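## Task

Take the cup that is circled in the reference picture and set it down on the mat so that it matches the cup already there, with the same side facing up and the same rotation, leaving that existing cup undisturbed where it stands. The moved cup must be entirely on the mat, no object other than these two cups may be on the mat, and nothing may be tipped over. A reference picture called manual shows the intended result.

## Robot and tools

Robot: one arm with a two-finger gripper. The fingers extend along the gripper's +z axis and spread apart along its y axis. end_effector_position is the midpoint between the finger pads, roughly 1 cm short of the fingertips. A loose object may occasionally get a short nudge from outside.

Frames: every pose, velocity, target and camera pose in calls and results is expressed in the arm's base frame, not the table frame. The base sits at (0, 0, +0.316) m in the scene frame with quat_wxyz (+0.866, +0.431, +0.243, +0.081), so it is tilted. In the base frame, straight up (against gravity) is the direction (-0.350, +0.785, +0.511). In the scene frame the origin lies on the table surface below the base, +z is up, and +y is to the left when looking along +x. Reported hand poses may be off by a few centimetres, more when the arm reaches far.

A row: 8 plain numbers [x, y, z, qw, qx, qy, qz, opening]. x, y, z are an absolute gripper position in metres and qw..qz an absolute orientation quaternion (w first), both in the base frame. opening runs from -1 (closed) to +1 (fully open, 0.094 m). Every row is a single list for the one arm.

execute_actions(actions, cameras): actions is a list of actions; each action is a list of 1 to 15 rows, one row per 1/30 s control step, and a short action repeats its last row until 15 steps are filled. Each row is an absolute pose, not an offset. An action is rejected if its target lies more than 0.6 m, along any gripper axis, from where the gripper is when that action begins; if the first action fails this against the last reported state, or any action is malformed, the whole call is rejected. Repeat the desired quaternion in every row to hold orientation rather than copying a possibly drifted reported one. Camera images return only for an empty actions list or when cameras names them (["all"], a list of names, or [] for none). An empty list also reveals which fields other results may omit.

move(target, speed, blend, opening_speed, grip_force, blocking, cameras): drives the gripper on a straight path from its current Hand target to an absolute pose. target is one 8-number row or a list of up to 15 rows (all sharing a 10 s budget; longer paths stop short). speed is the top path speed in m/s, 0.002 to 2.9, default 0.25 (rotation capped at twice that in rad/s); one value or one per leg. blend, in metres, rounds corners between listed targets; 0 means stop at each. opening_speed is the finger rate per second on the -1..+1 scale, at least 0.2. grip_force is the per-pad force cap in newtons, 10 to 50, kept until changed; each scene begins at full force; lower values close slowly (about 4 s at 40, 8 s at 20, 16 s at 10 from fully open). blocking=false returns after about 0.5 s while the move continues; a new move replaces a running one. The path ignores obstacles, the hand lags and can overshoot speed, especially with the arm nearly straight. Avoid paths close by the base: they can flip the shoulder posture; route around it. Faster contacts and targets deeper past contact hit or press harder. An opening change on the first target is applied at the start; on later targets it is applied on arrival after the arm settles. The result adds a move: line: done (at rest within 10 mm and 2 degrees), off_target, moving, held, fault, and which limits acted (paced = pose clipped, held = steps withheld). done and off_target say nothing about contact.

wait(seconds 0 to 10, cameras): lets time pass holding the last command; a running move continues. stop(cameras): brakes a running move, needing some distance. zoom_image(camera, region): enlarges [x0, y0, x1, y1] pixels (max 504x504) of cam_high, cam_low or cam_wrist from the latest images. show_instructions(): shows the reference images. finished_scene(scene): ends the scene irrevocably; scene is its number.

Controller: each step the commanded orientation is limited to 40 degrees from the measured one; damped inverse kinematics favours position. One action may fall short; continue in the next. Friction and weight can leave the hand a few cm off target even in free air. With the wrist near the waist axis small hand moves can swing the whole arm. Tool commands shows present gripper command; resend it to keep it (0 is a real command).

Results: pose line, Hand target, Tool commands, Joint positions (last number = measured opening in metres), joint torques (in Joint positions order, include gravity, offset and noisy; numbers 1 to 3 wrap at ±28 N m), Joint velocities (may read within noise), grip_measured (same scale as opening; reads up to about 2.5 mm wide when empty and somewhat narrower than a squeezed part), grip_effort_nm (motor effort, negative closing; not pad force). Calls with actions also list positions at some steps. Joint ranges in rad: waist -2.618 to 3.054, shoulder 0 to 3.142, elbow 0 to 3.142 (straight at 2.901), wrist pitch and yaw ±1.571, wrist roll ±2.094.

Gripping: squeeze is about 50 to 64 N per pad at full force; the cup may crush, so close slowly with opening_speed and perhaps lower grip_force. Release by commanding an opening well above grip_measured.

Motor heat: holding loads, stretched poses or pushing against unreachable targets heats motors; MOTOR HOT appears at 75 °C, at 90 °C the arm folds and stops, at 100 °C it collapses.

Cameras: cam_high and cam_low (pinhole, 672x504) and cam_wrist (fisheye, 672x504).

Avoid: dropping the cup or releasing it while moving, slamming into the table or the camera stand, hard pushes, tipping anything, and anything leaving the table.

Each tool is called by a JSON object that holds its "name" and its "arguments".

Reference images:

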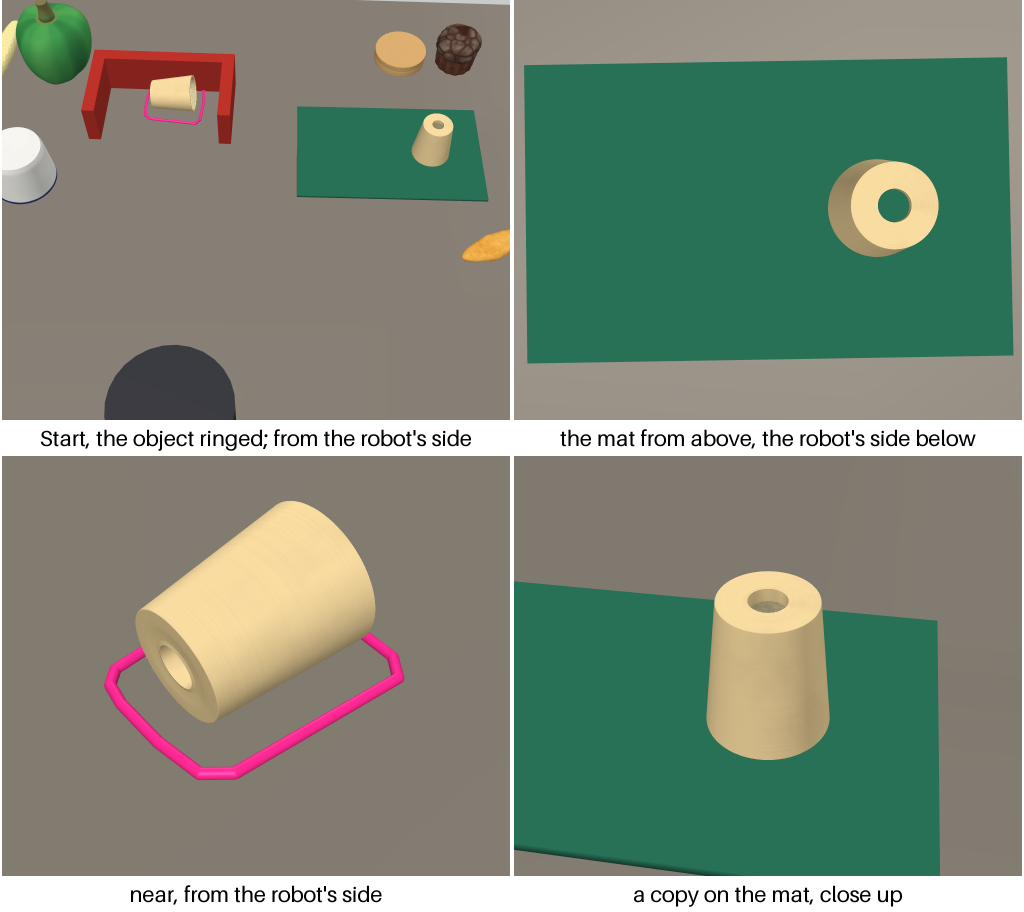

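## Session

{"name": "execute_actions", "arguments": {"actions": []}}

{"name": "zoom_image", "arguments": {"camera": "cam_high", "region": [250, 150, 450, 350]}}

Scene clock: 0.00 s.
end_effector_position=(+0.0934, -0.2827, +0.1395) grip_measured=+1.000 grip_effort_nm=n/a end_effector_quat_wxyz=(+0.497, +0.470, +0.662, -0.307)
Joint positions: [-1.367 0.707 0.183 0.195 -0.186 0.001 0.094]
Joint velocities: within noise
Joint torques (N m): no reading
Heat: 33 °C.
Hand target: +0.0930, -0.2831, +0.1417; +0.499, +0.469, +0.660, -0.309
Tool commands: gripper/opening=+1.0

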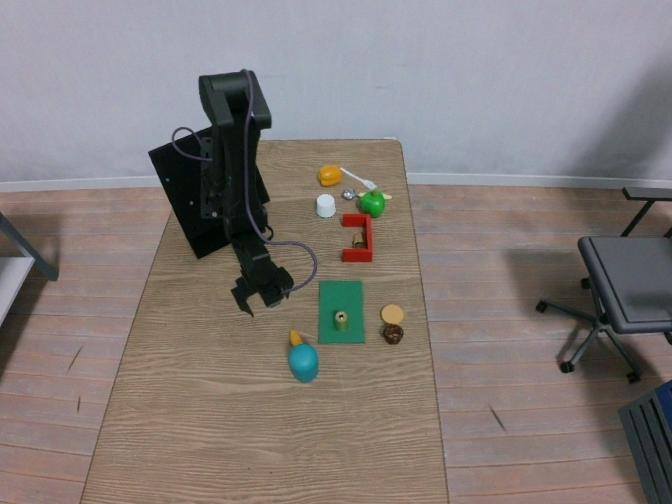

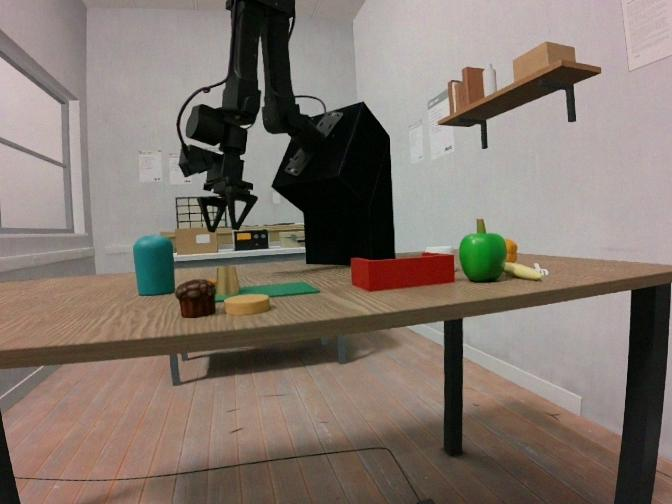

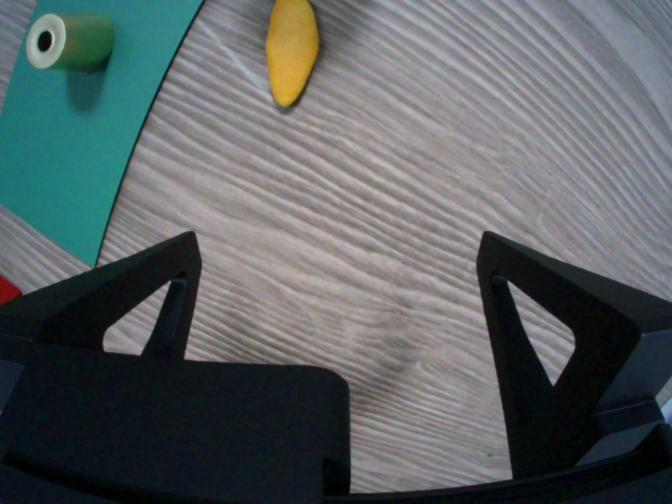

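Scaled by 2.520 from the camera's 672x504 image, which has a finer 960x720 frame.

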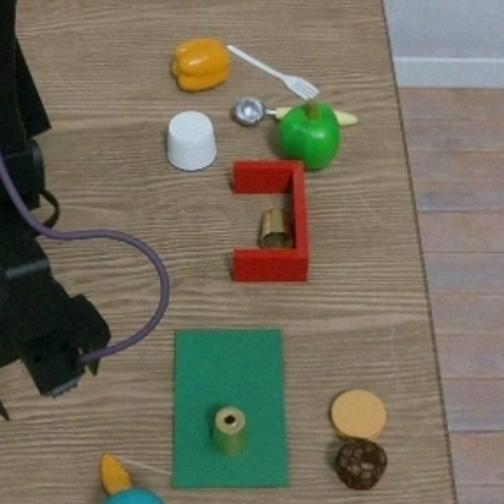

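{"name": "move", "arguments": {"target": [[0.16,-0.08,0.196,0.497,0.47,0.662,-0.307,1],[0.4128,-0.033,0.0483,0.3017,0.4128,-0.6124,0.6041,1]], "cameras": ["all"], "speed": 0.4, "blend": [0.04,0]}}

Scene clock: 63.37 s.
end_effector_position=(+0.4084, -0.0358, +0.0521) grip_measured=+1.000 grip_effort_nm=-0.01 end_effector_quat_wxyz=(-0.262, -0.434, +0.622, -0.597)
Joint positions: [0.354 2.548 1.726 -1.552 1.352 -0.21 0.094]
Joint torques (N m): [10.45 -5.08 3.45 -0.54 0.17 -0.1]
Heat: 33 °C.
Hand target: +0.4100, -0.0380, +0.0501; -0.273, -0.441, +0.613, -0.596
Off the commanded pose: 0.006 m, 5 deg.
joint sent to its limit — joint 4 (wrist pitch), lower limit. The joint targets are off in position and orientation.
move: off_target; limits=paced

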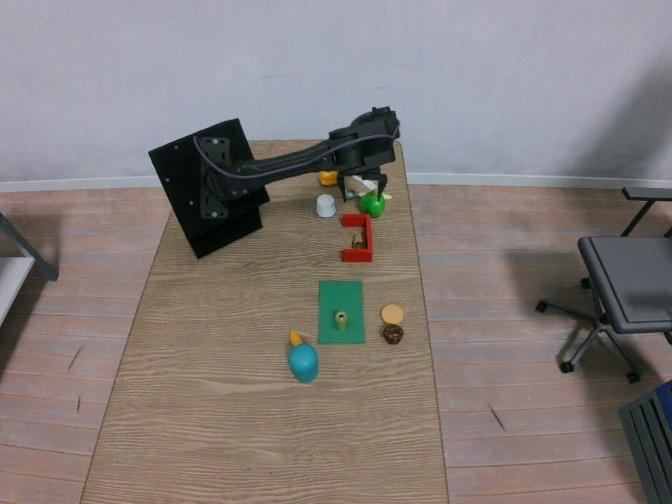

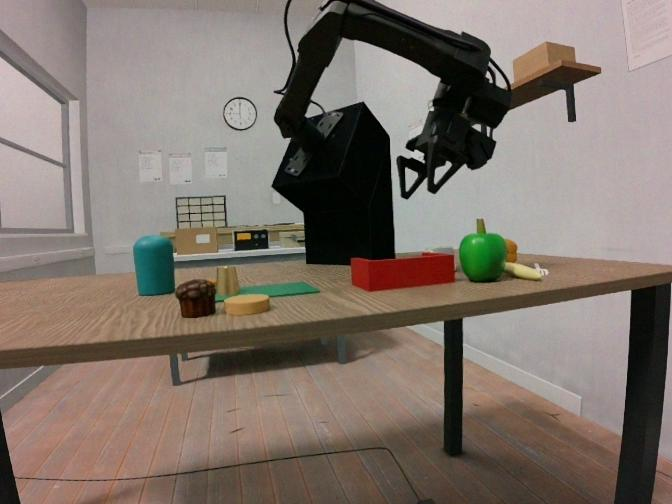

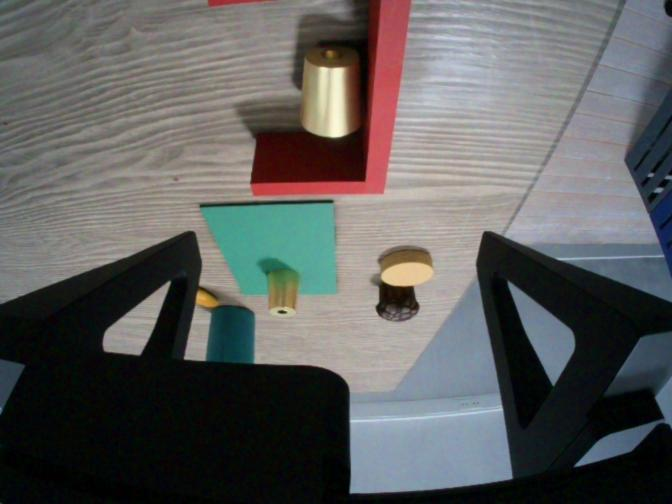

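{"name": "move", "arguments": {"target": [[0.4368,-0.1514,0.0351,0.3017,0.4128,-0.6124,0.6041,-1],[0.4358,-0.1775,0.0118,0.3017,0.4128,-0.6124,0.6041,-1],[0.4254,-0.1783,0.0059,0.3017,0.4128,-0.6124,0.6041,-1]], "cameras": ["all"], "speed": [0.15,0.04,0.04], "blend": [0.003,0.005,0]}}

{"name": "zoom_image", "arguments": {"camera": "cam_high", "region": [310, 190, 410, 290]}}

Scene clock: 104.43 s.
end_effector_position=(+0.4289, -0.1536, +0.0299) grip_measured=-0.987 grip_effort_nm=-0.66 end_effector_quat_wxyz=(-0.366, -0.402, +0.577, -0.609)
Joint positions: [0.061 2.67 1.783 -1.267 1.584 -0.567 0.001]
Joint torques (N m): [6.32 -3.19 2.88 0.22 -0.07 0.32]
Heat: 37 °C.
Hand target: +0.4220, -0.1750, +0.0089; -0.361, -0.367, +0.608, -0.605
Off the commanded pose: 0.035 m, 9 deg.
move: off_target

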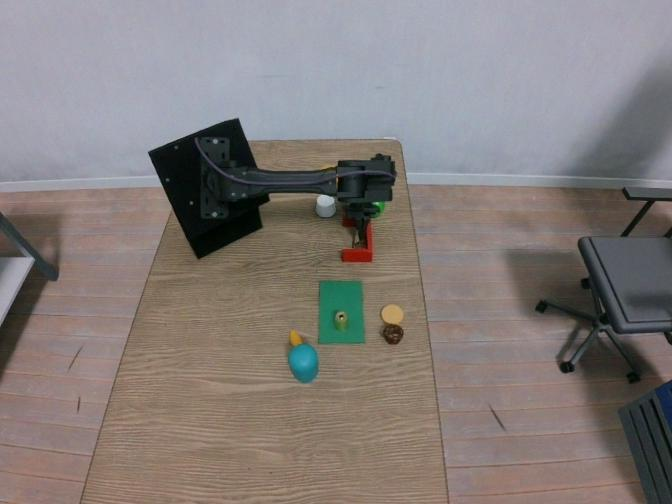

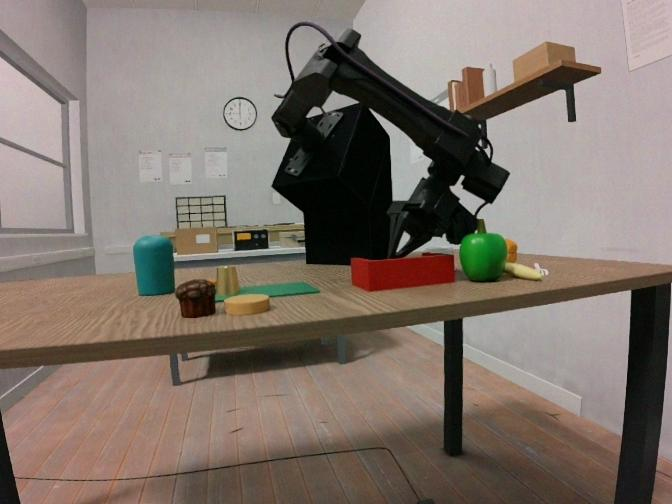

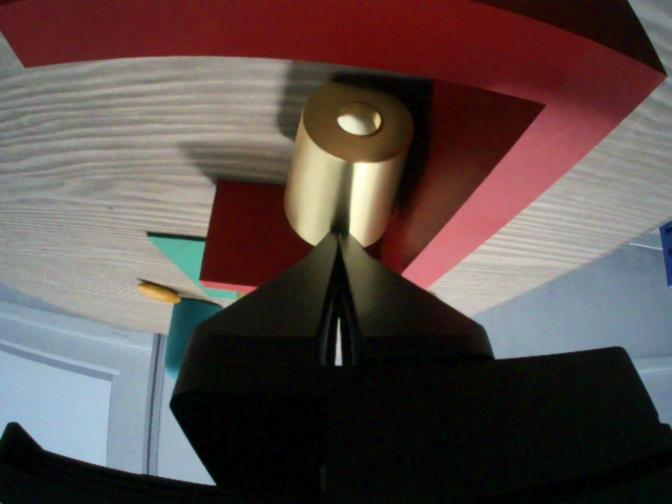

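Scaled by 5.040 from the camera's 672x504 image, which has a finer 960x720 frame.

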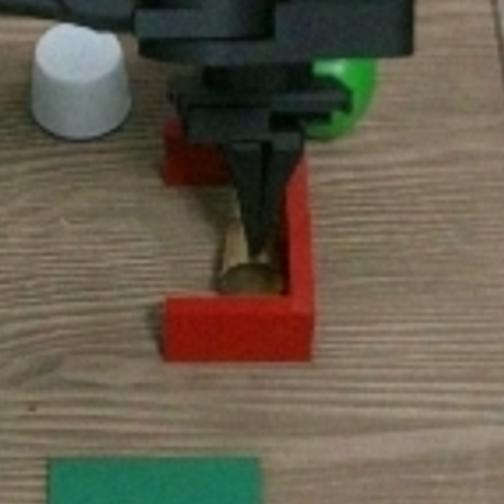

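{"name": "move", "arguments": {"target": [[0.4391,-0.1406,0.0456,0.3017,0.4128,-0.6124,0.6041,-1],[0.4472,-0.1587,0.0339,0.3017,0.4128,-0.6124,0.6041,-1]], "cameras": ["all"], "speed": [0.1,0.05]}}

{"name": "zoom_image", "arguments": {"camera": "cam_high", "region": [310, 190, 410, 290]}}

{"name": "zoom_image", "arguments": {"camera": "cam_low", "region": [340, 150, 540, 300]}}

Scene clock: 125.40 s.
end_effector_position=(+0.4356, -0.1522, +0.0327) grip_measured=-0.987 grip_effort_nm=-0.65 end_effector_quat_wxyz=(-0.374, -0.418, +0.596, -0.574)
Joint positions: [0.062 2.631 1.8 -1.17 1.504 -0.759 0.001]
Joint torques (N m): [9.36 -6.86 3.34 0.58 0.2 0.08]
Heat: 36 °C.
Hand target: +0.4453, -0.1589, +0.0334; -0.339, -0.377, +0.623, -0.596
Off the commanded pose: 0.013 m, 9 deg.
move: off_target

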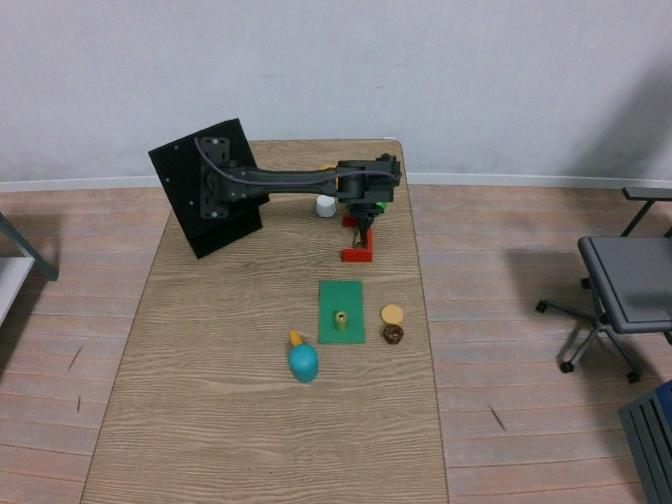

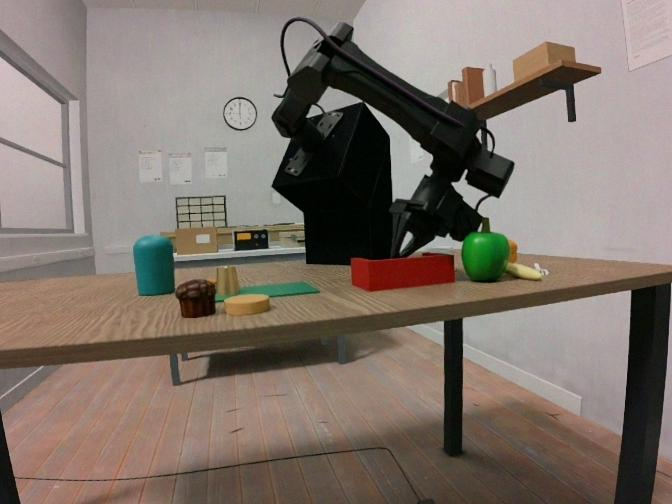

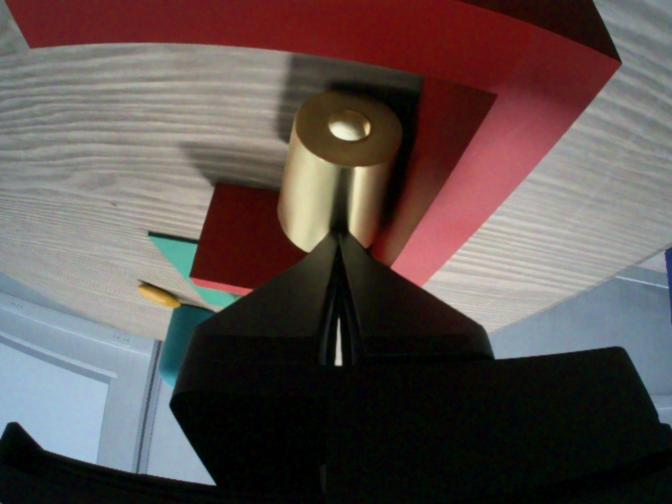

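Scaled by 5.040 from the camera's 672x504 image, which has a finer 960x720 frame.

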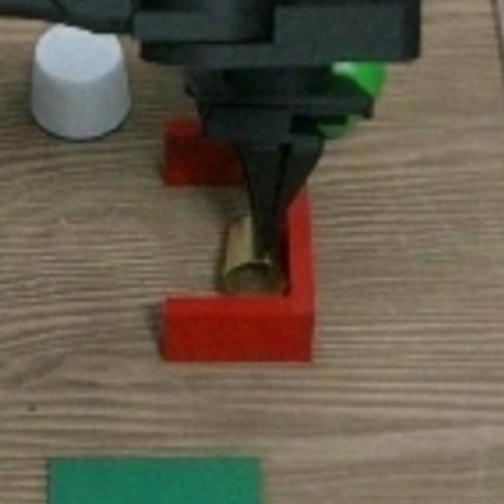

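Scaled by 2.520 from the camera's 672x504 image, which has a finer 960x720 frame.

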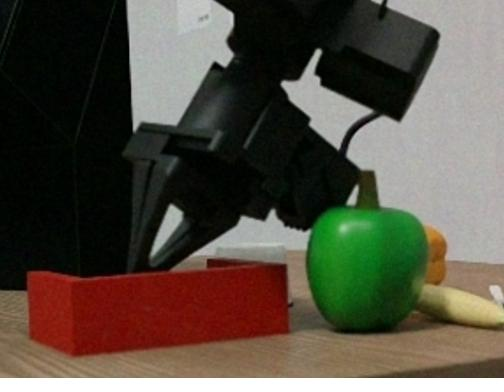

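{"name": "move", "arguments": {"target": [[0.4268,-0.1212,0.0564,0.1329,0.5551,-0.6697,0.4766,-1],[0.4454,-0.1575,0.0368,0.1329,0.5551,-0.6697,0.4766,-1]], "cameras": ["all"], "speed": [0.15,0.08]}}

{"name": "zoom_image", "arguments": {"camera": "cam_high", "region": [310, 190, 410, 290]}}

{"name": "zoom_image", "arguments": {"camera": "cam_low", "region": [340, 150, 540, 300]}}

Scene clock: 150.10 s.
end_effector_position=(+0.4360, -0.1586, +0.0402) grip_measured=-0.987 grip_effort_nm=-0.66 end_effector_quat_wxyz=(-0.145, -0.548, +0.670, -0.479)
Joint positions: [-0.041 2.06 1.109 0.008 0.905 -1.725 0.001]
Joint torques (N m): [8.02 -5.29 2.51 0.53 -0.23 -0.14]
Heat: 37 °C.
Hand target: +0.4437, -0.1577, +0.0361; -0.133, -0.552, +0.670, -0.479
Off the commanded pose: 0.010 m, 2 deg.
move: done

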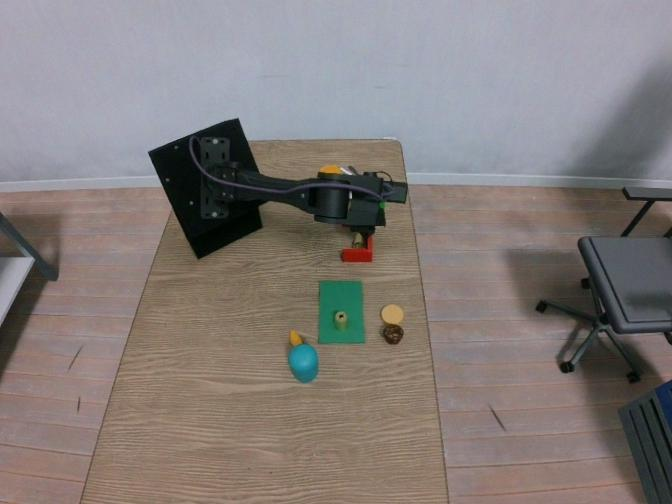

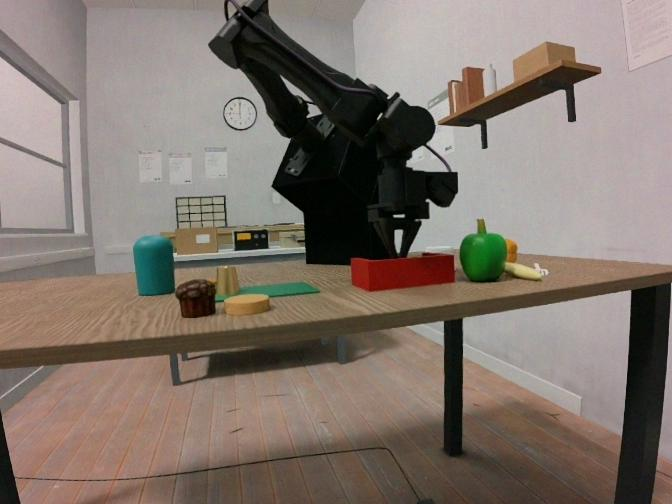

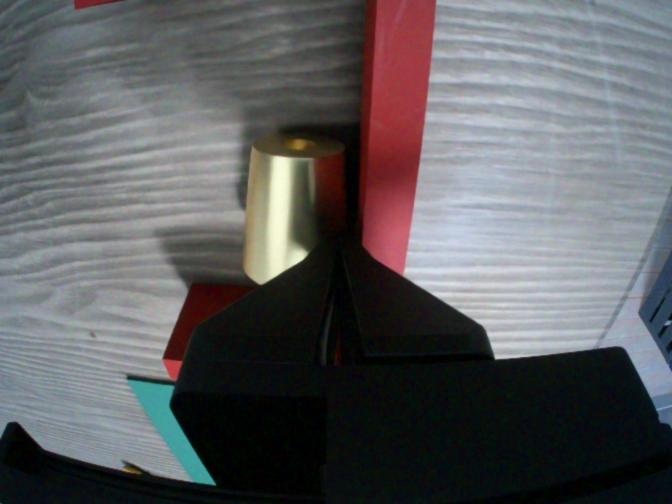

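Scaled by 5.040 from the camera's 672x504 image, which has a finer 960x720 frame.

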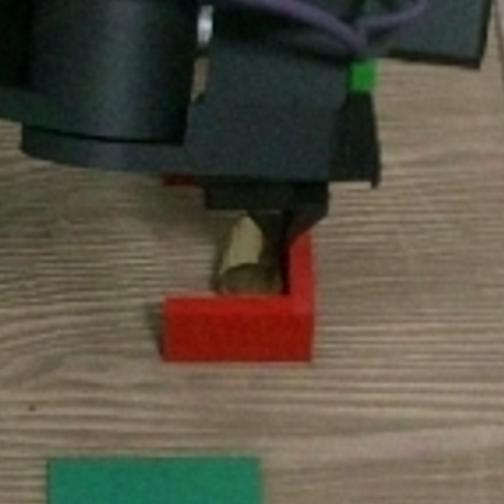

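Scaled by 2.520 from the camera's 672x504 image, which has a finer 960x720 frame.

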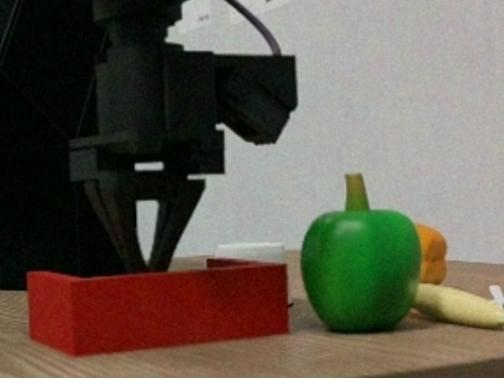

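{"name": "move", "arguments": {"target": [[0.4603,-0.1737,0.0228,0.1329,0.5551,-0.6697,0.4766,-1],[0.4368,-0.1756,0.0096,0.1329,0.5551,-0.6697,0.4766,-1]], "cameras": ["all"], "speed": [0.04,0.04]}}

{"name": "zoom_image", "arguments": {"camera": "cam_high", "region": [310, 190, 410, 290]}}

Scene clock: 165.77 s.
end_effector_position=(+0.4378, -0.1763, +0.0210) grip_measured=-0.988 grip_effort_nm=-0.65 end_effector_quat_wxyz=(-0.130, -0.544, +0.672, -0.484)
Joint positions: [-0.091 2.107 1.065 0.177 0.86 -1.787 0.001]
Joint torques (N m): [7.98 -5.12 0.69 0.38 -0.18 -0.12]
Heat: 37 °C.
Hand target: +0.4366, -0.1750, +0.0101; -0.132, -0.555, +0.670, -0.476
Off the commanded pose: 0.011 m, 2 deg.
move: off_target

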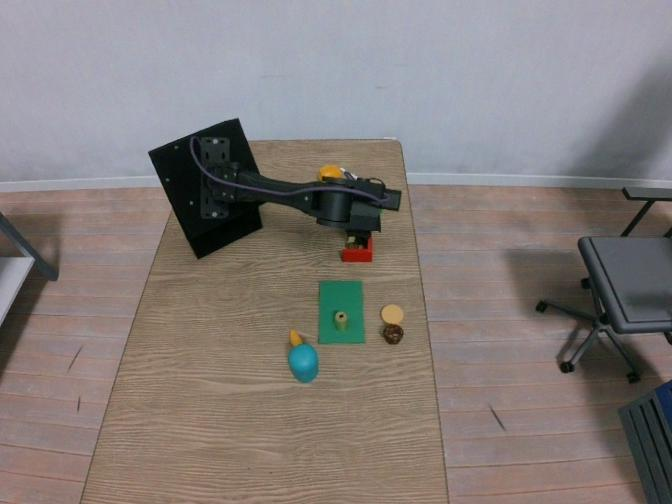

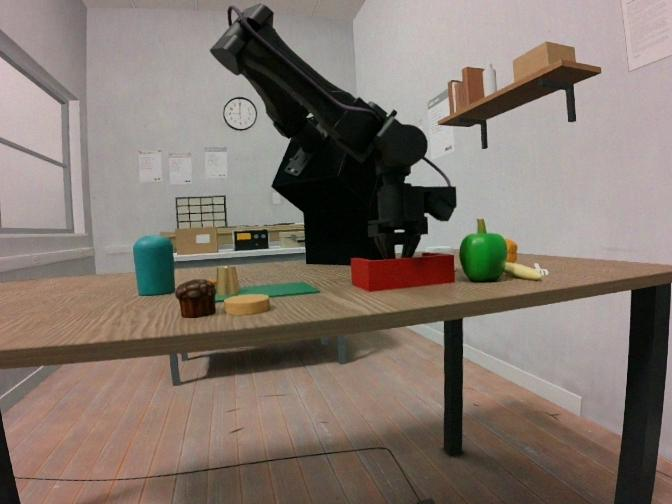

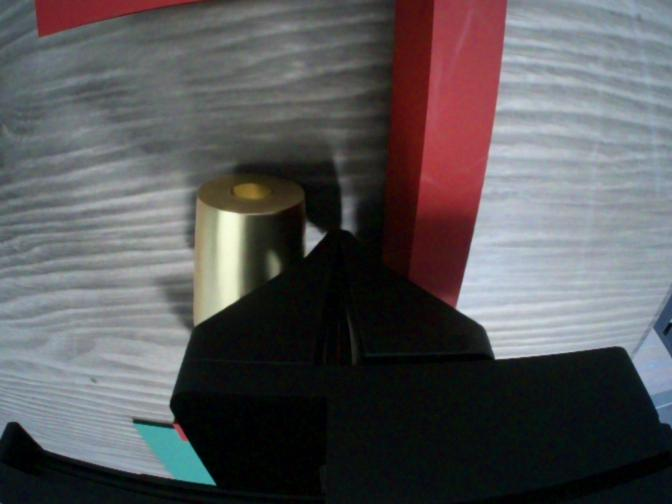

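Scaled by 5.040 from the camera's 672x504 image, which has a finer 960x720 frame.

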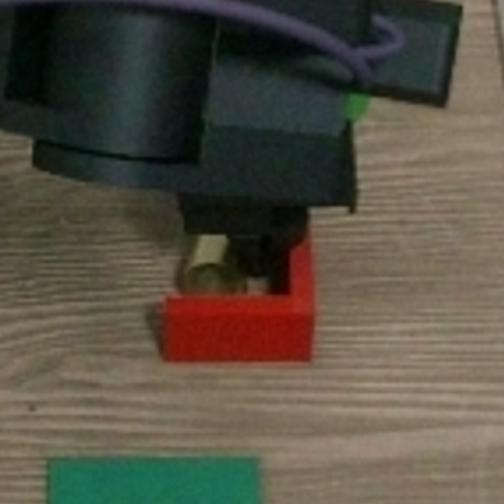

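{"name": "move", "arguments": {"target": [[0.4169,-0.1337,0.0391,0.1329,0.5551,-0.6697,0.4766,-1],[0.401,-0.1366,0.033,0.1329,0.5551,-0.6697,0.4766,0.35],[0.4245,-0.1893,-0.0012,0.1329,0.5551,-0.6697,0.4766,0.35]], "cameras": ["all"], "speed": [0.1,0.15,0.06], "blend": [0.01,0,0]}}

{"name": "zoom_image", "arguments": {"camera": "cam_high", "region": [310, 190, 410, 290]}}

Scene clock: 203.10 s.
end_effector_position=(+0.4120, -0.1862, +0.0018) grip_measured=+0.348 grip_effort_nm=0.10 end_effector_quat_wxyz=(-0.150, -0.552, +0.672, -0.470)
Joint positions: [-0.122 2.107 0.974 0.24 0.852 -1.816 0.063]
Joint torques (N m): [6.69 -4.44 2.14 0.73 -0.33 -0.31]
Heat: 38 °C.
Hand target: +0.4235, -0.1888, -0.0009; -0.134, -0.555, +0.669, -0.476
Off the commanded pose: 0.013 m, 2 deg.
move: off_target; blend cut to 0.0086 m at target 1; target 2's new opening was sent with the hand 0.013 m and 2 deg from that target

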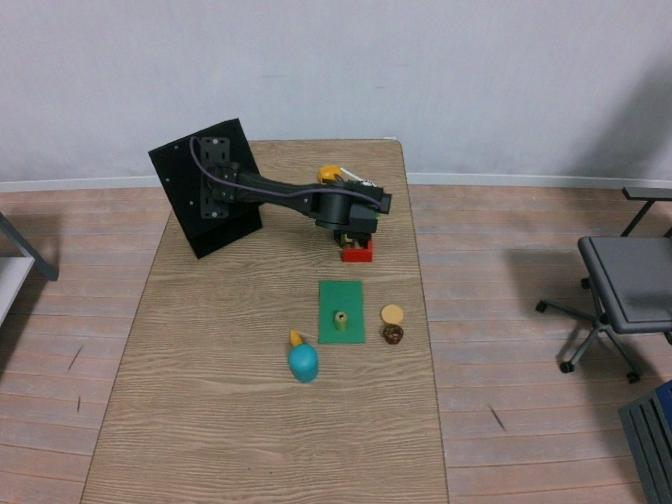

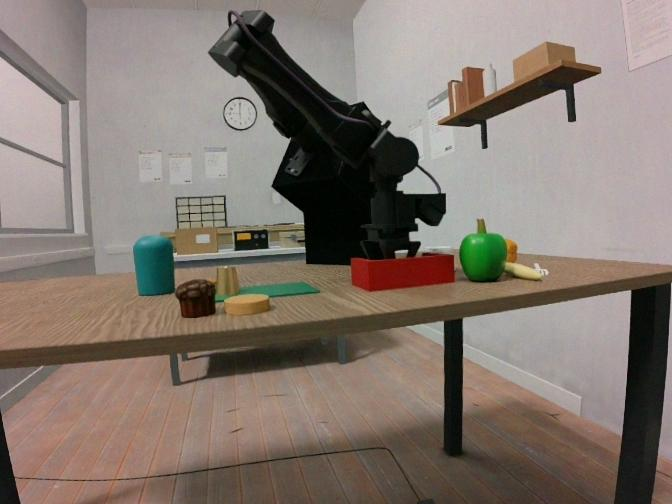

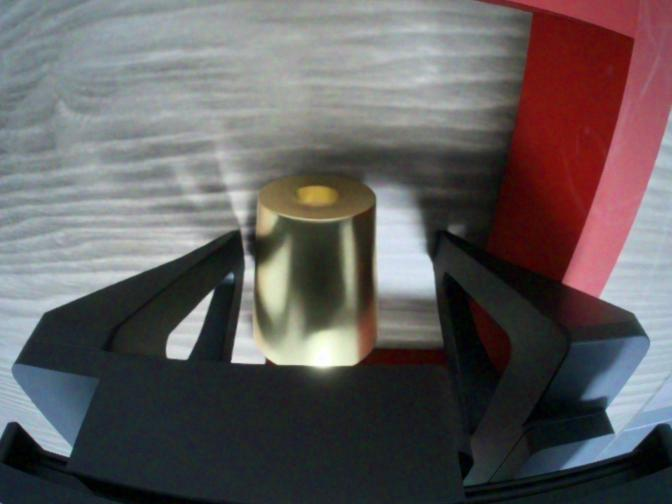

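Scaled by 5.040 from the camera's 672x504 image, which has a finer 960x720 frame.

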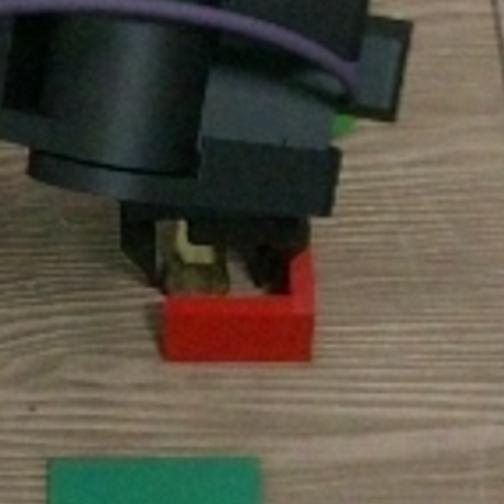

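{"name": "move", "arguments": {"target": [0.4245,-0.1893,-0.0012,0.1329,0.5551,-0.6697,0.4766,-0.42]}}

{"name": "move", "arguments": {"target": [[0.3992,-0.1327,0.0355,0.1329,0.5551,-0.6697,0.4766,-0.42],[0.273,-0.1944,0.0437,0.1329,0.5551,-0.6697,0.4766,-0.42],[0.2966,-0.247,0.0095,0.1329,0.5551,-0.6697,0.4766,-0.42]], "cameras": ["all"], "speed": [0.15,0.25,0.08], "blend": [0.02,0.015,0]}}

{"name": "zoom_image", "arguments": {"camera": "cam_high", "region": [270, 190, 410, 330]}}

{"name": "zoom_image", "arguments": {"camera": "cam_low", "region": [300, 200, 440, 310]}}

Scene clock: 221.20 s.
end_effector_position=(+0.4210, -0.1861, +0.0073) grip_measured=-0.209 grip_effort_nm=-1.01 end_effector_quat_wxyz=(-0.138, -0.551, +0.669, -0.479)
Joint positions: [-0.122 2.107 0.987 0.266 0.842 -1.831 0.037]
Joint torques (N m): [6.76 -4.34 1.33 0.54 -0.26 -0.12]
Heat: 37 °C.
Hand target: +0.4245, -0.1888, -0.0011; -0.132, -0.555, +0.669, -0.476
Off the commanded pose: 0.010 m, 1 deg.
move: done

Scene clock: 223.93 s.
end_effector_position=(+0.2986, -0.2461, +0.0187) grip_measured=-0.209 grip_effort_nm=-1.01 end_effector_quat_wxyz=(-0.131, -0.539, +0.680, -0.480)
Joint positions: [-0.413 1.811 0.5 0.635 0.631 -2.064 0.037]
Joint torques (N m): [3.71 -4.15 -0.5 0.38 -0.18 -0.11]
Heat: 37 °C.
Hand target: +0.3001, -0.2466, +0.0133; -0.129, -0.545, +0.678, -0.476
Off the commanded pose: 0.009 m, 2 deg.
joint sent to its limit — joint 6 (wrist roll), lower limit. The joint targets are off in position, not in orientation.
move: done

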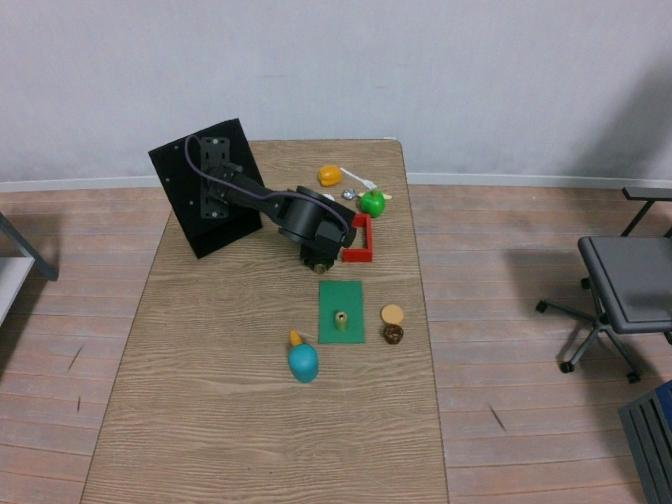

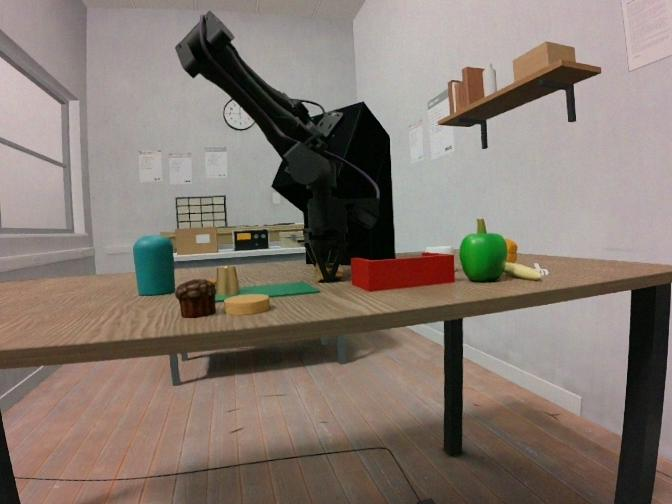

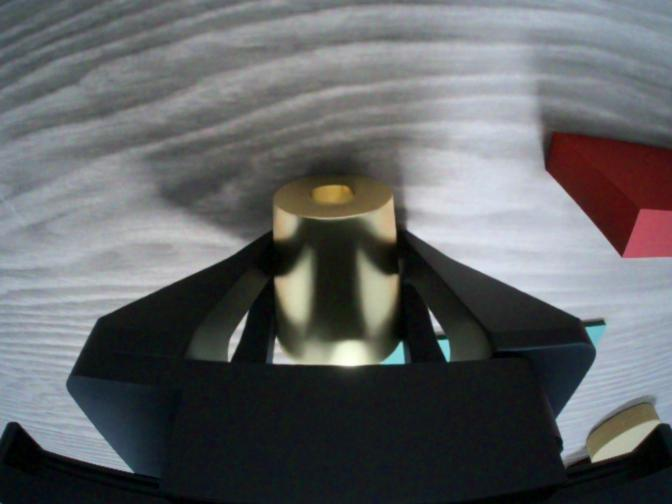

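Scaled by 3.600 from the camera's 672x504 image, which has a finer 960x720 frame.

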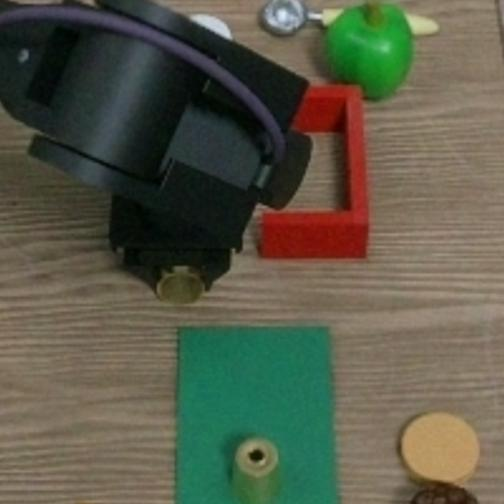

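Scaled by 3.600 from the camera's 672x504 image, which has a finer 960x720 frame.

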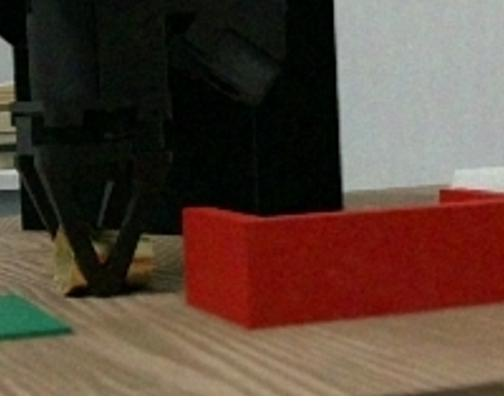

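{"name": "move", "arguments": {"target": [[0.298,-0.2501,0.0075,0.1329,0.5551,-0.6697,0.4766,-0.42],[0.298,-0.2501,0.0075,0.1329,0.5551,-0.6697,0.4766,0.35],[0.3014,-0.2493,0.0143,0.3017,0.4128,-0.6124,0.6041,0.35]], "cameras": ["all"], "speed": [0.04,0.04,0.12], "opening_speed": 0.5}}

{"name": "zoom_image", "arguments": {"camera": "cam_high", "region": [270, 190, 410, 330]}}

{"name": "zoom_image", "arguments": {"camera": "cam_low", "region": [300, 200, 440, 310]}}

Scene clock: 246.90 s.
end_effector_position=(+0.3117, -0.2400, +0.0180) grip_measured=+0.348 grip_effort_nm=0.11 end_effector_quat_wxyz=(-0.265, -0.410, +0.655, -0.577)
Joint positions: [-0.223 2.193 0.628 1.042 1.17 -2.072 0.063]
Joint torques (N m): [4.29 -3.17 0.2 0.44 0.59 -0.08]
Heat: 36 °C.
Hand target: +0.3022, -0.2480, +0.0132; -0.292, -0.401, +0.657, -0.567
Off the commanded pose: 0.014 m, 7 deg.
joint sent to its limit — joint 6 (wrist roll), lower limit. The joint targets are off in orientation, not in position.
move: off_target

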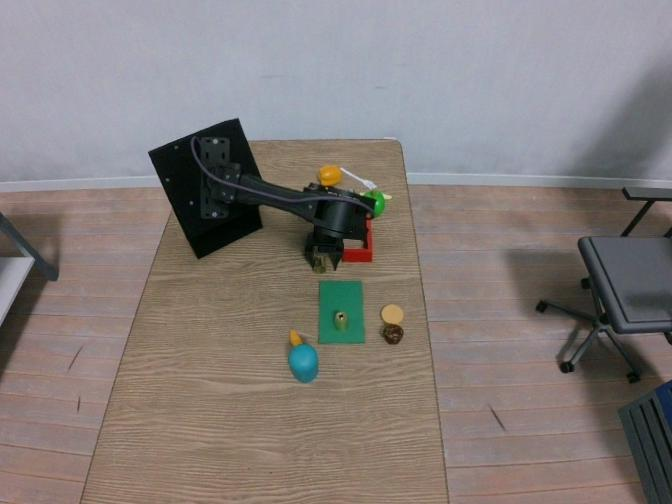

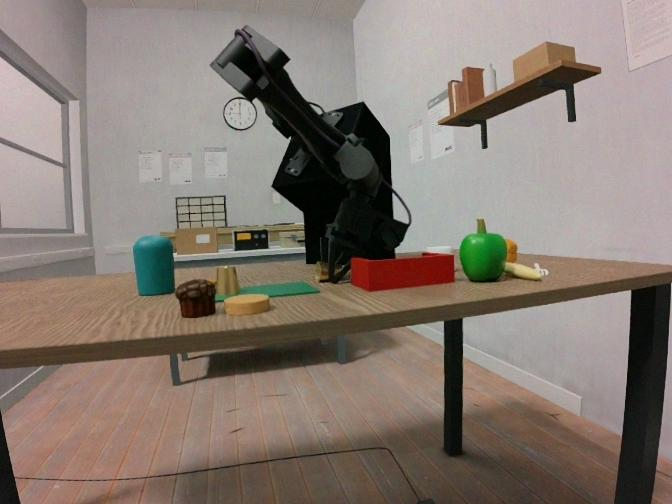

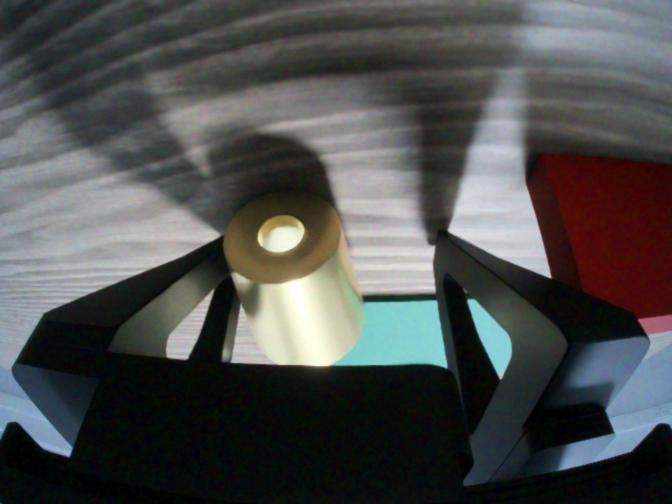

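Scaled by 3.600 from the camera's 672x504 image, which has a finer 960x720 frame.

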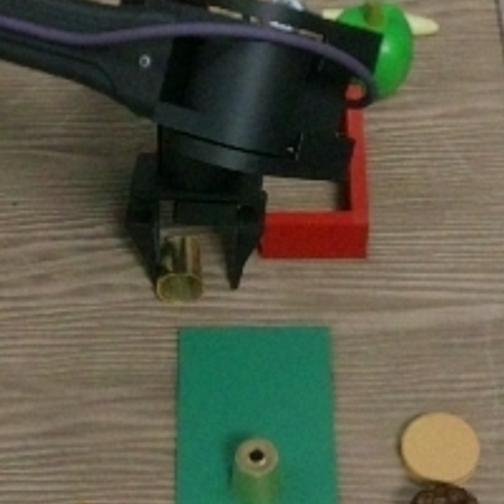

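Scaled by 3.600 from the camera's 672x504 image, which has a finer 960x720 frame.

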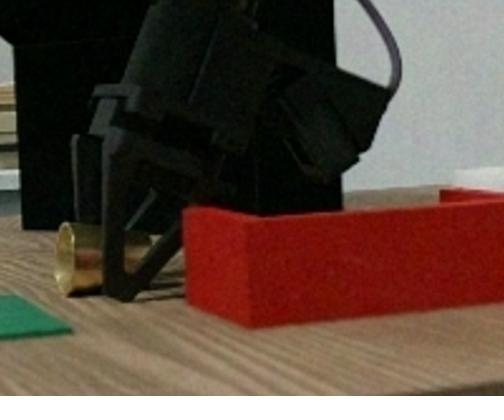

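{"name": "move", "arguments": {"target": [[0.2927,-0.25,0.0094,0.292,0.401,-0.657,0.567,0.35],[0.2927,-0.25,0.0094,0.292,0.401,-0.657,0.567,-0.45]], "cameras": ["cam_wrist"], "speed": [0.05,0.05]}}

Scene clock: 255.23 s.
end_effector_position=(+0.3085, -0.2429, +0.0202) grip_measured=-0.243 grip_effort_nm=-1.01 end_effector_quat_wxyz=(-0.261, -0.396, +0.660, -0.583)
Joint positions: [-0.232 2.198 0.62 1.08 1.175 -2.067 0.036]
Joint torques (N m): [3.93 -3.33 -1.94 0.44 0.42 -0.08]
Heat: 36 °C.
Hand target: +0.2928, -0.2492, +0.0098; -0.290, -0.399, +0.661, -0.566
Off the commanded pose: 0.020 m, 4 deg.
joint sent to its limit — joint 6 (wrist roll), lower limit. The joint targets still meet the commanded pose.
move: off_target; target 2's new opening was sent with the hand 0.021 m and 4 deg from that target
Images, in order (width x height): cam_wrist 672x504.

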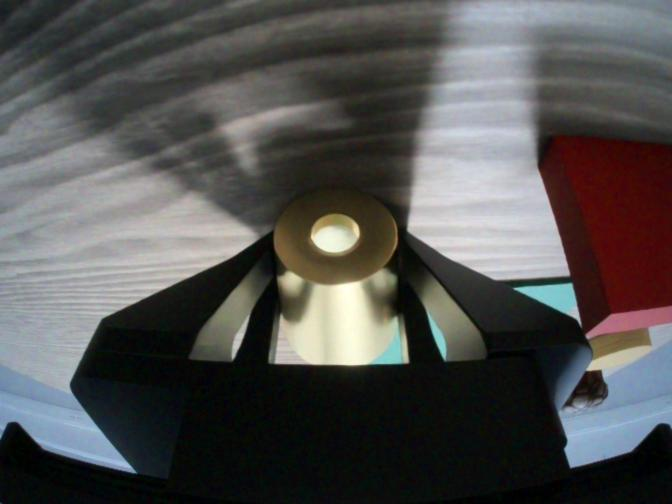

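{"name": "move", "arguments": {"target": [[0.2491,-0.104,0.1038,0.292,0.401,-0.657,0.567,-0.45],[0.2751,-0.2323,0.1819,0.6399,-0.2963,0.6143,-0.3559,-0.45]], "cameras": ["all"], "speed": [0.2,0.5], "blend": [0.03,0]}}

{"name": "zoom_image", "arguments": {"camera": "cam_low", "region": [200, 180, 350, 310]}}

Scene clock: 306.57 s.
end_effector_position=(+0.2722, -0.2466, +0.1891) grip_measured=-0.243 grip_effort_nm=-1.01 end_effector_quat_wxyz=(+0.626, -0.279, +0.622, -0.378)
Joint positions: [-1.18 1.653 0.393 1.401 -1.054 -0.843 0.036]
Joint velocities: [-0.002 -0.012 -0.002 -0.037 0.022 -0.168 -0.001]
Joint torques (N m): [1.07 -5.55 -1.89 1.62 -0.97 0.12]
Heat: 35 °C.
Hand target: +0.2740, -0.2348, +0.1829; +0.635, -0.295, +0.617, -0.359
Off the commanded pose: 0.016 m, 4 deg.
move: off_target

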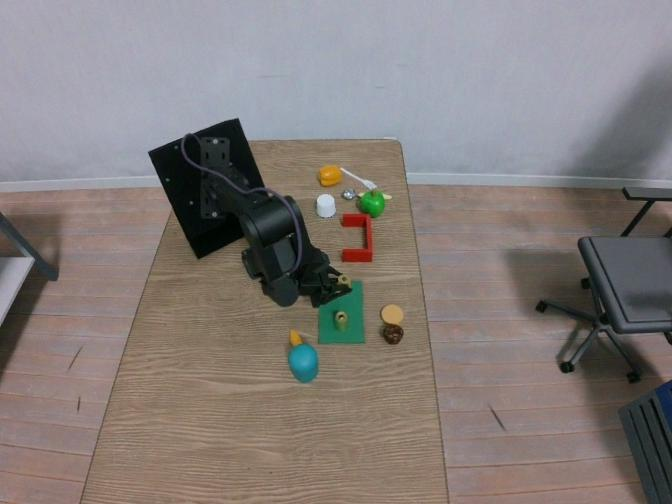

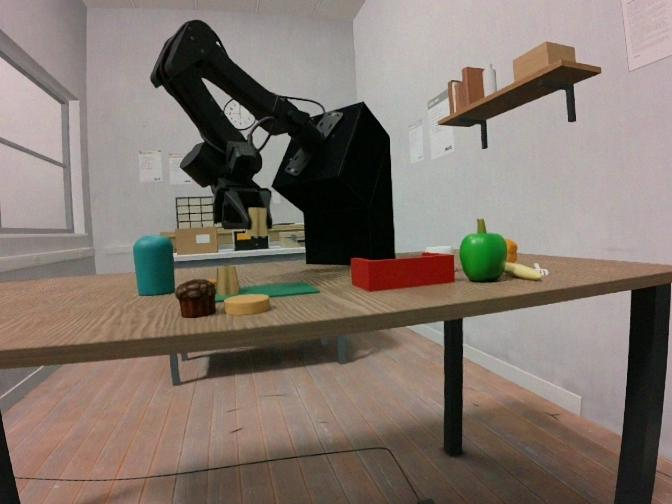

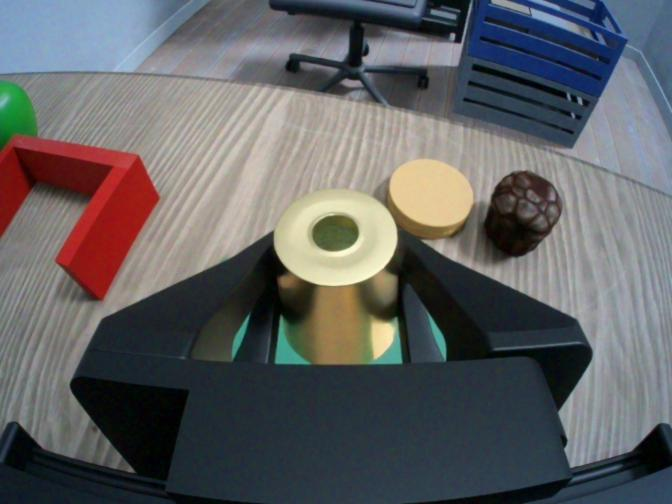

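Scaled by 3.360 from the camera's 672x504 image, which has a finer 960x720 frame.

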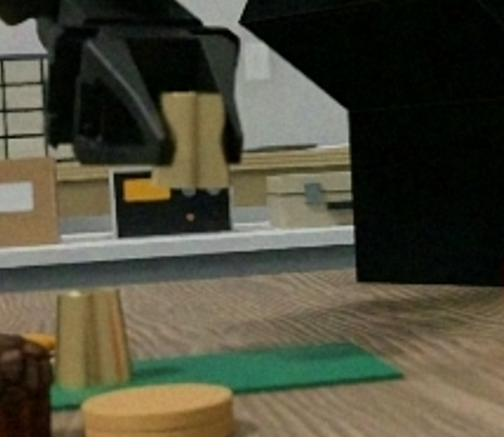

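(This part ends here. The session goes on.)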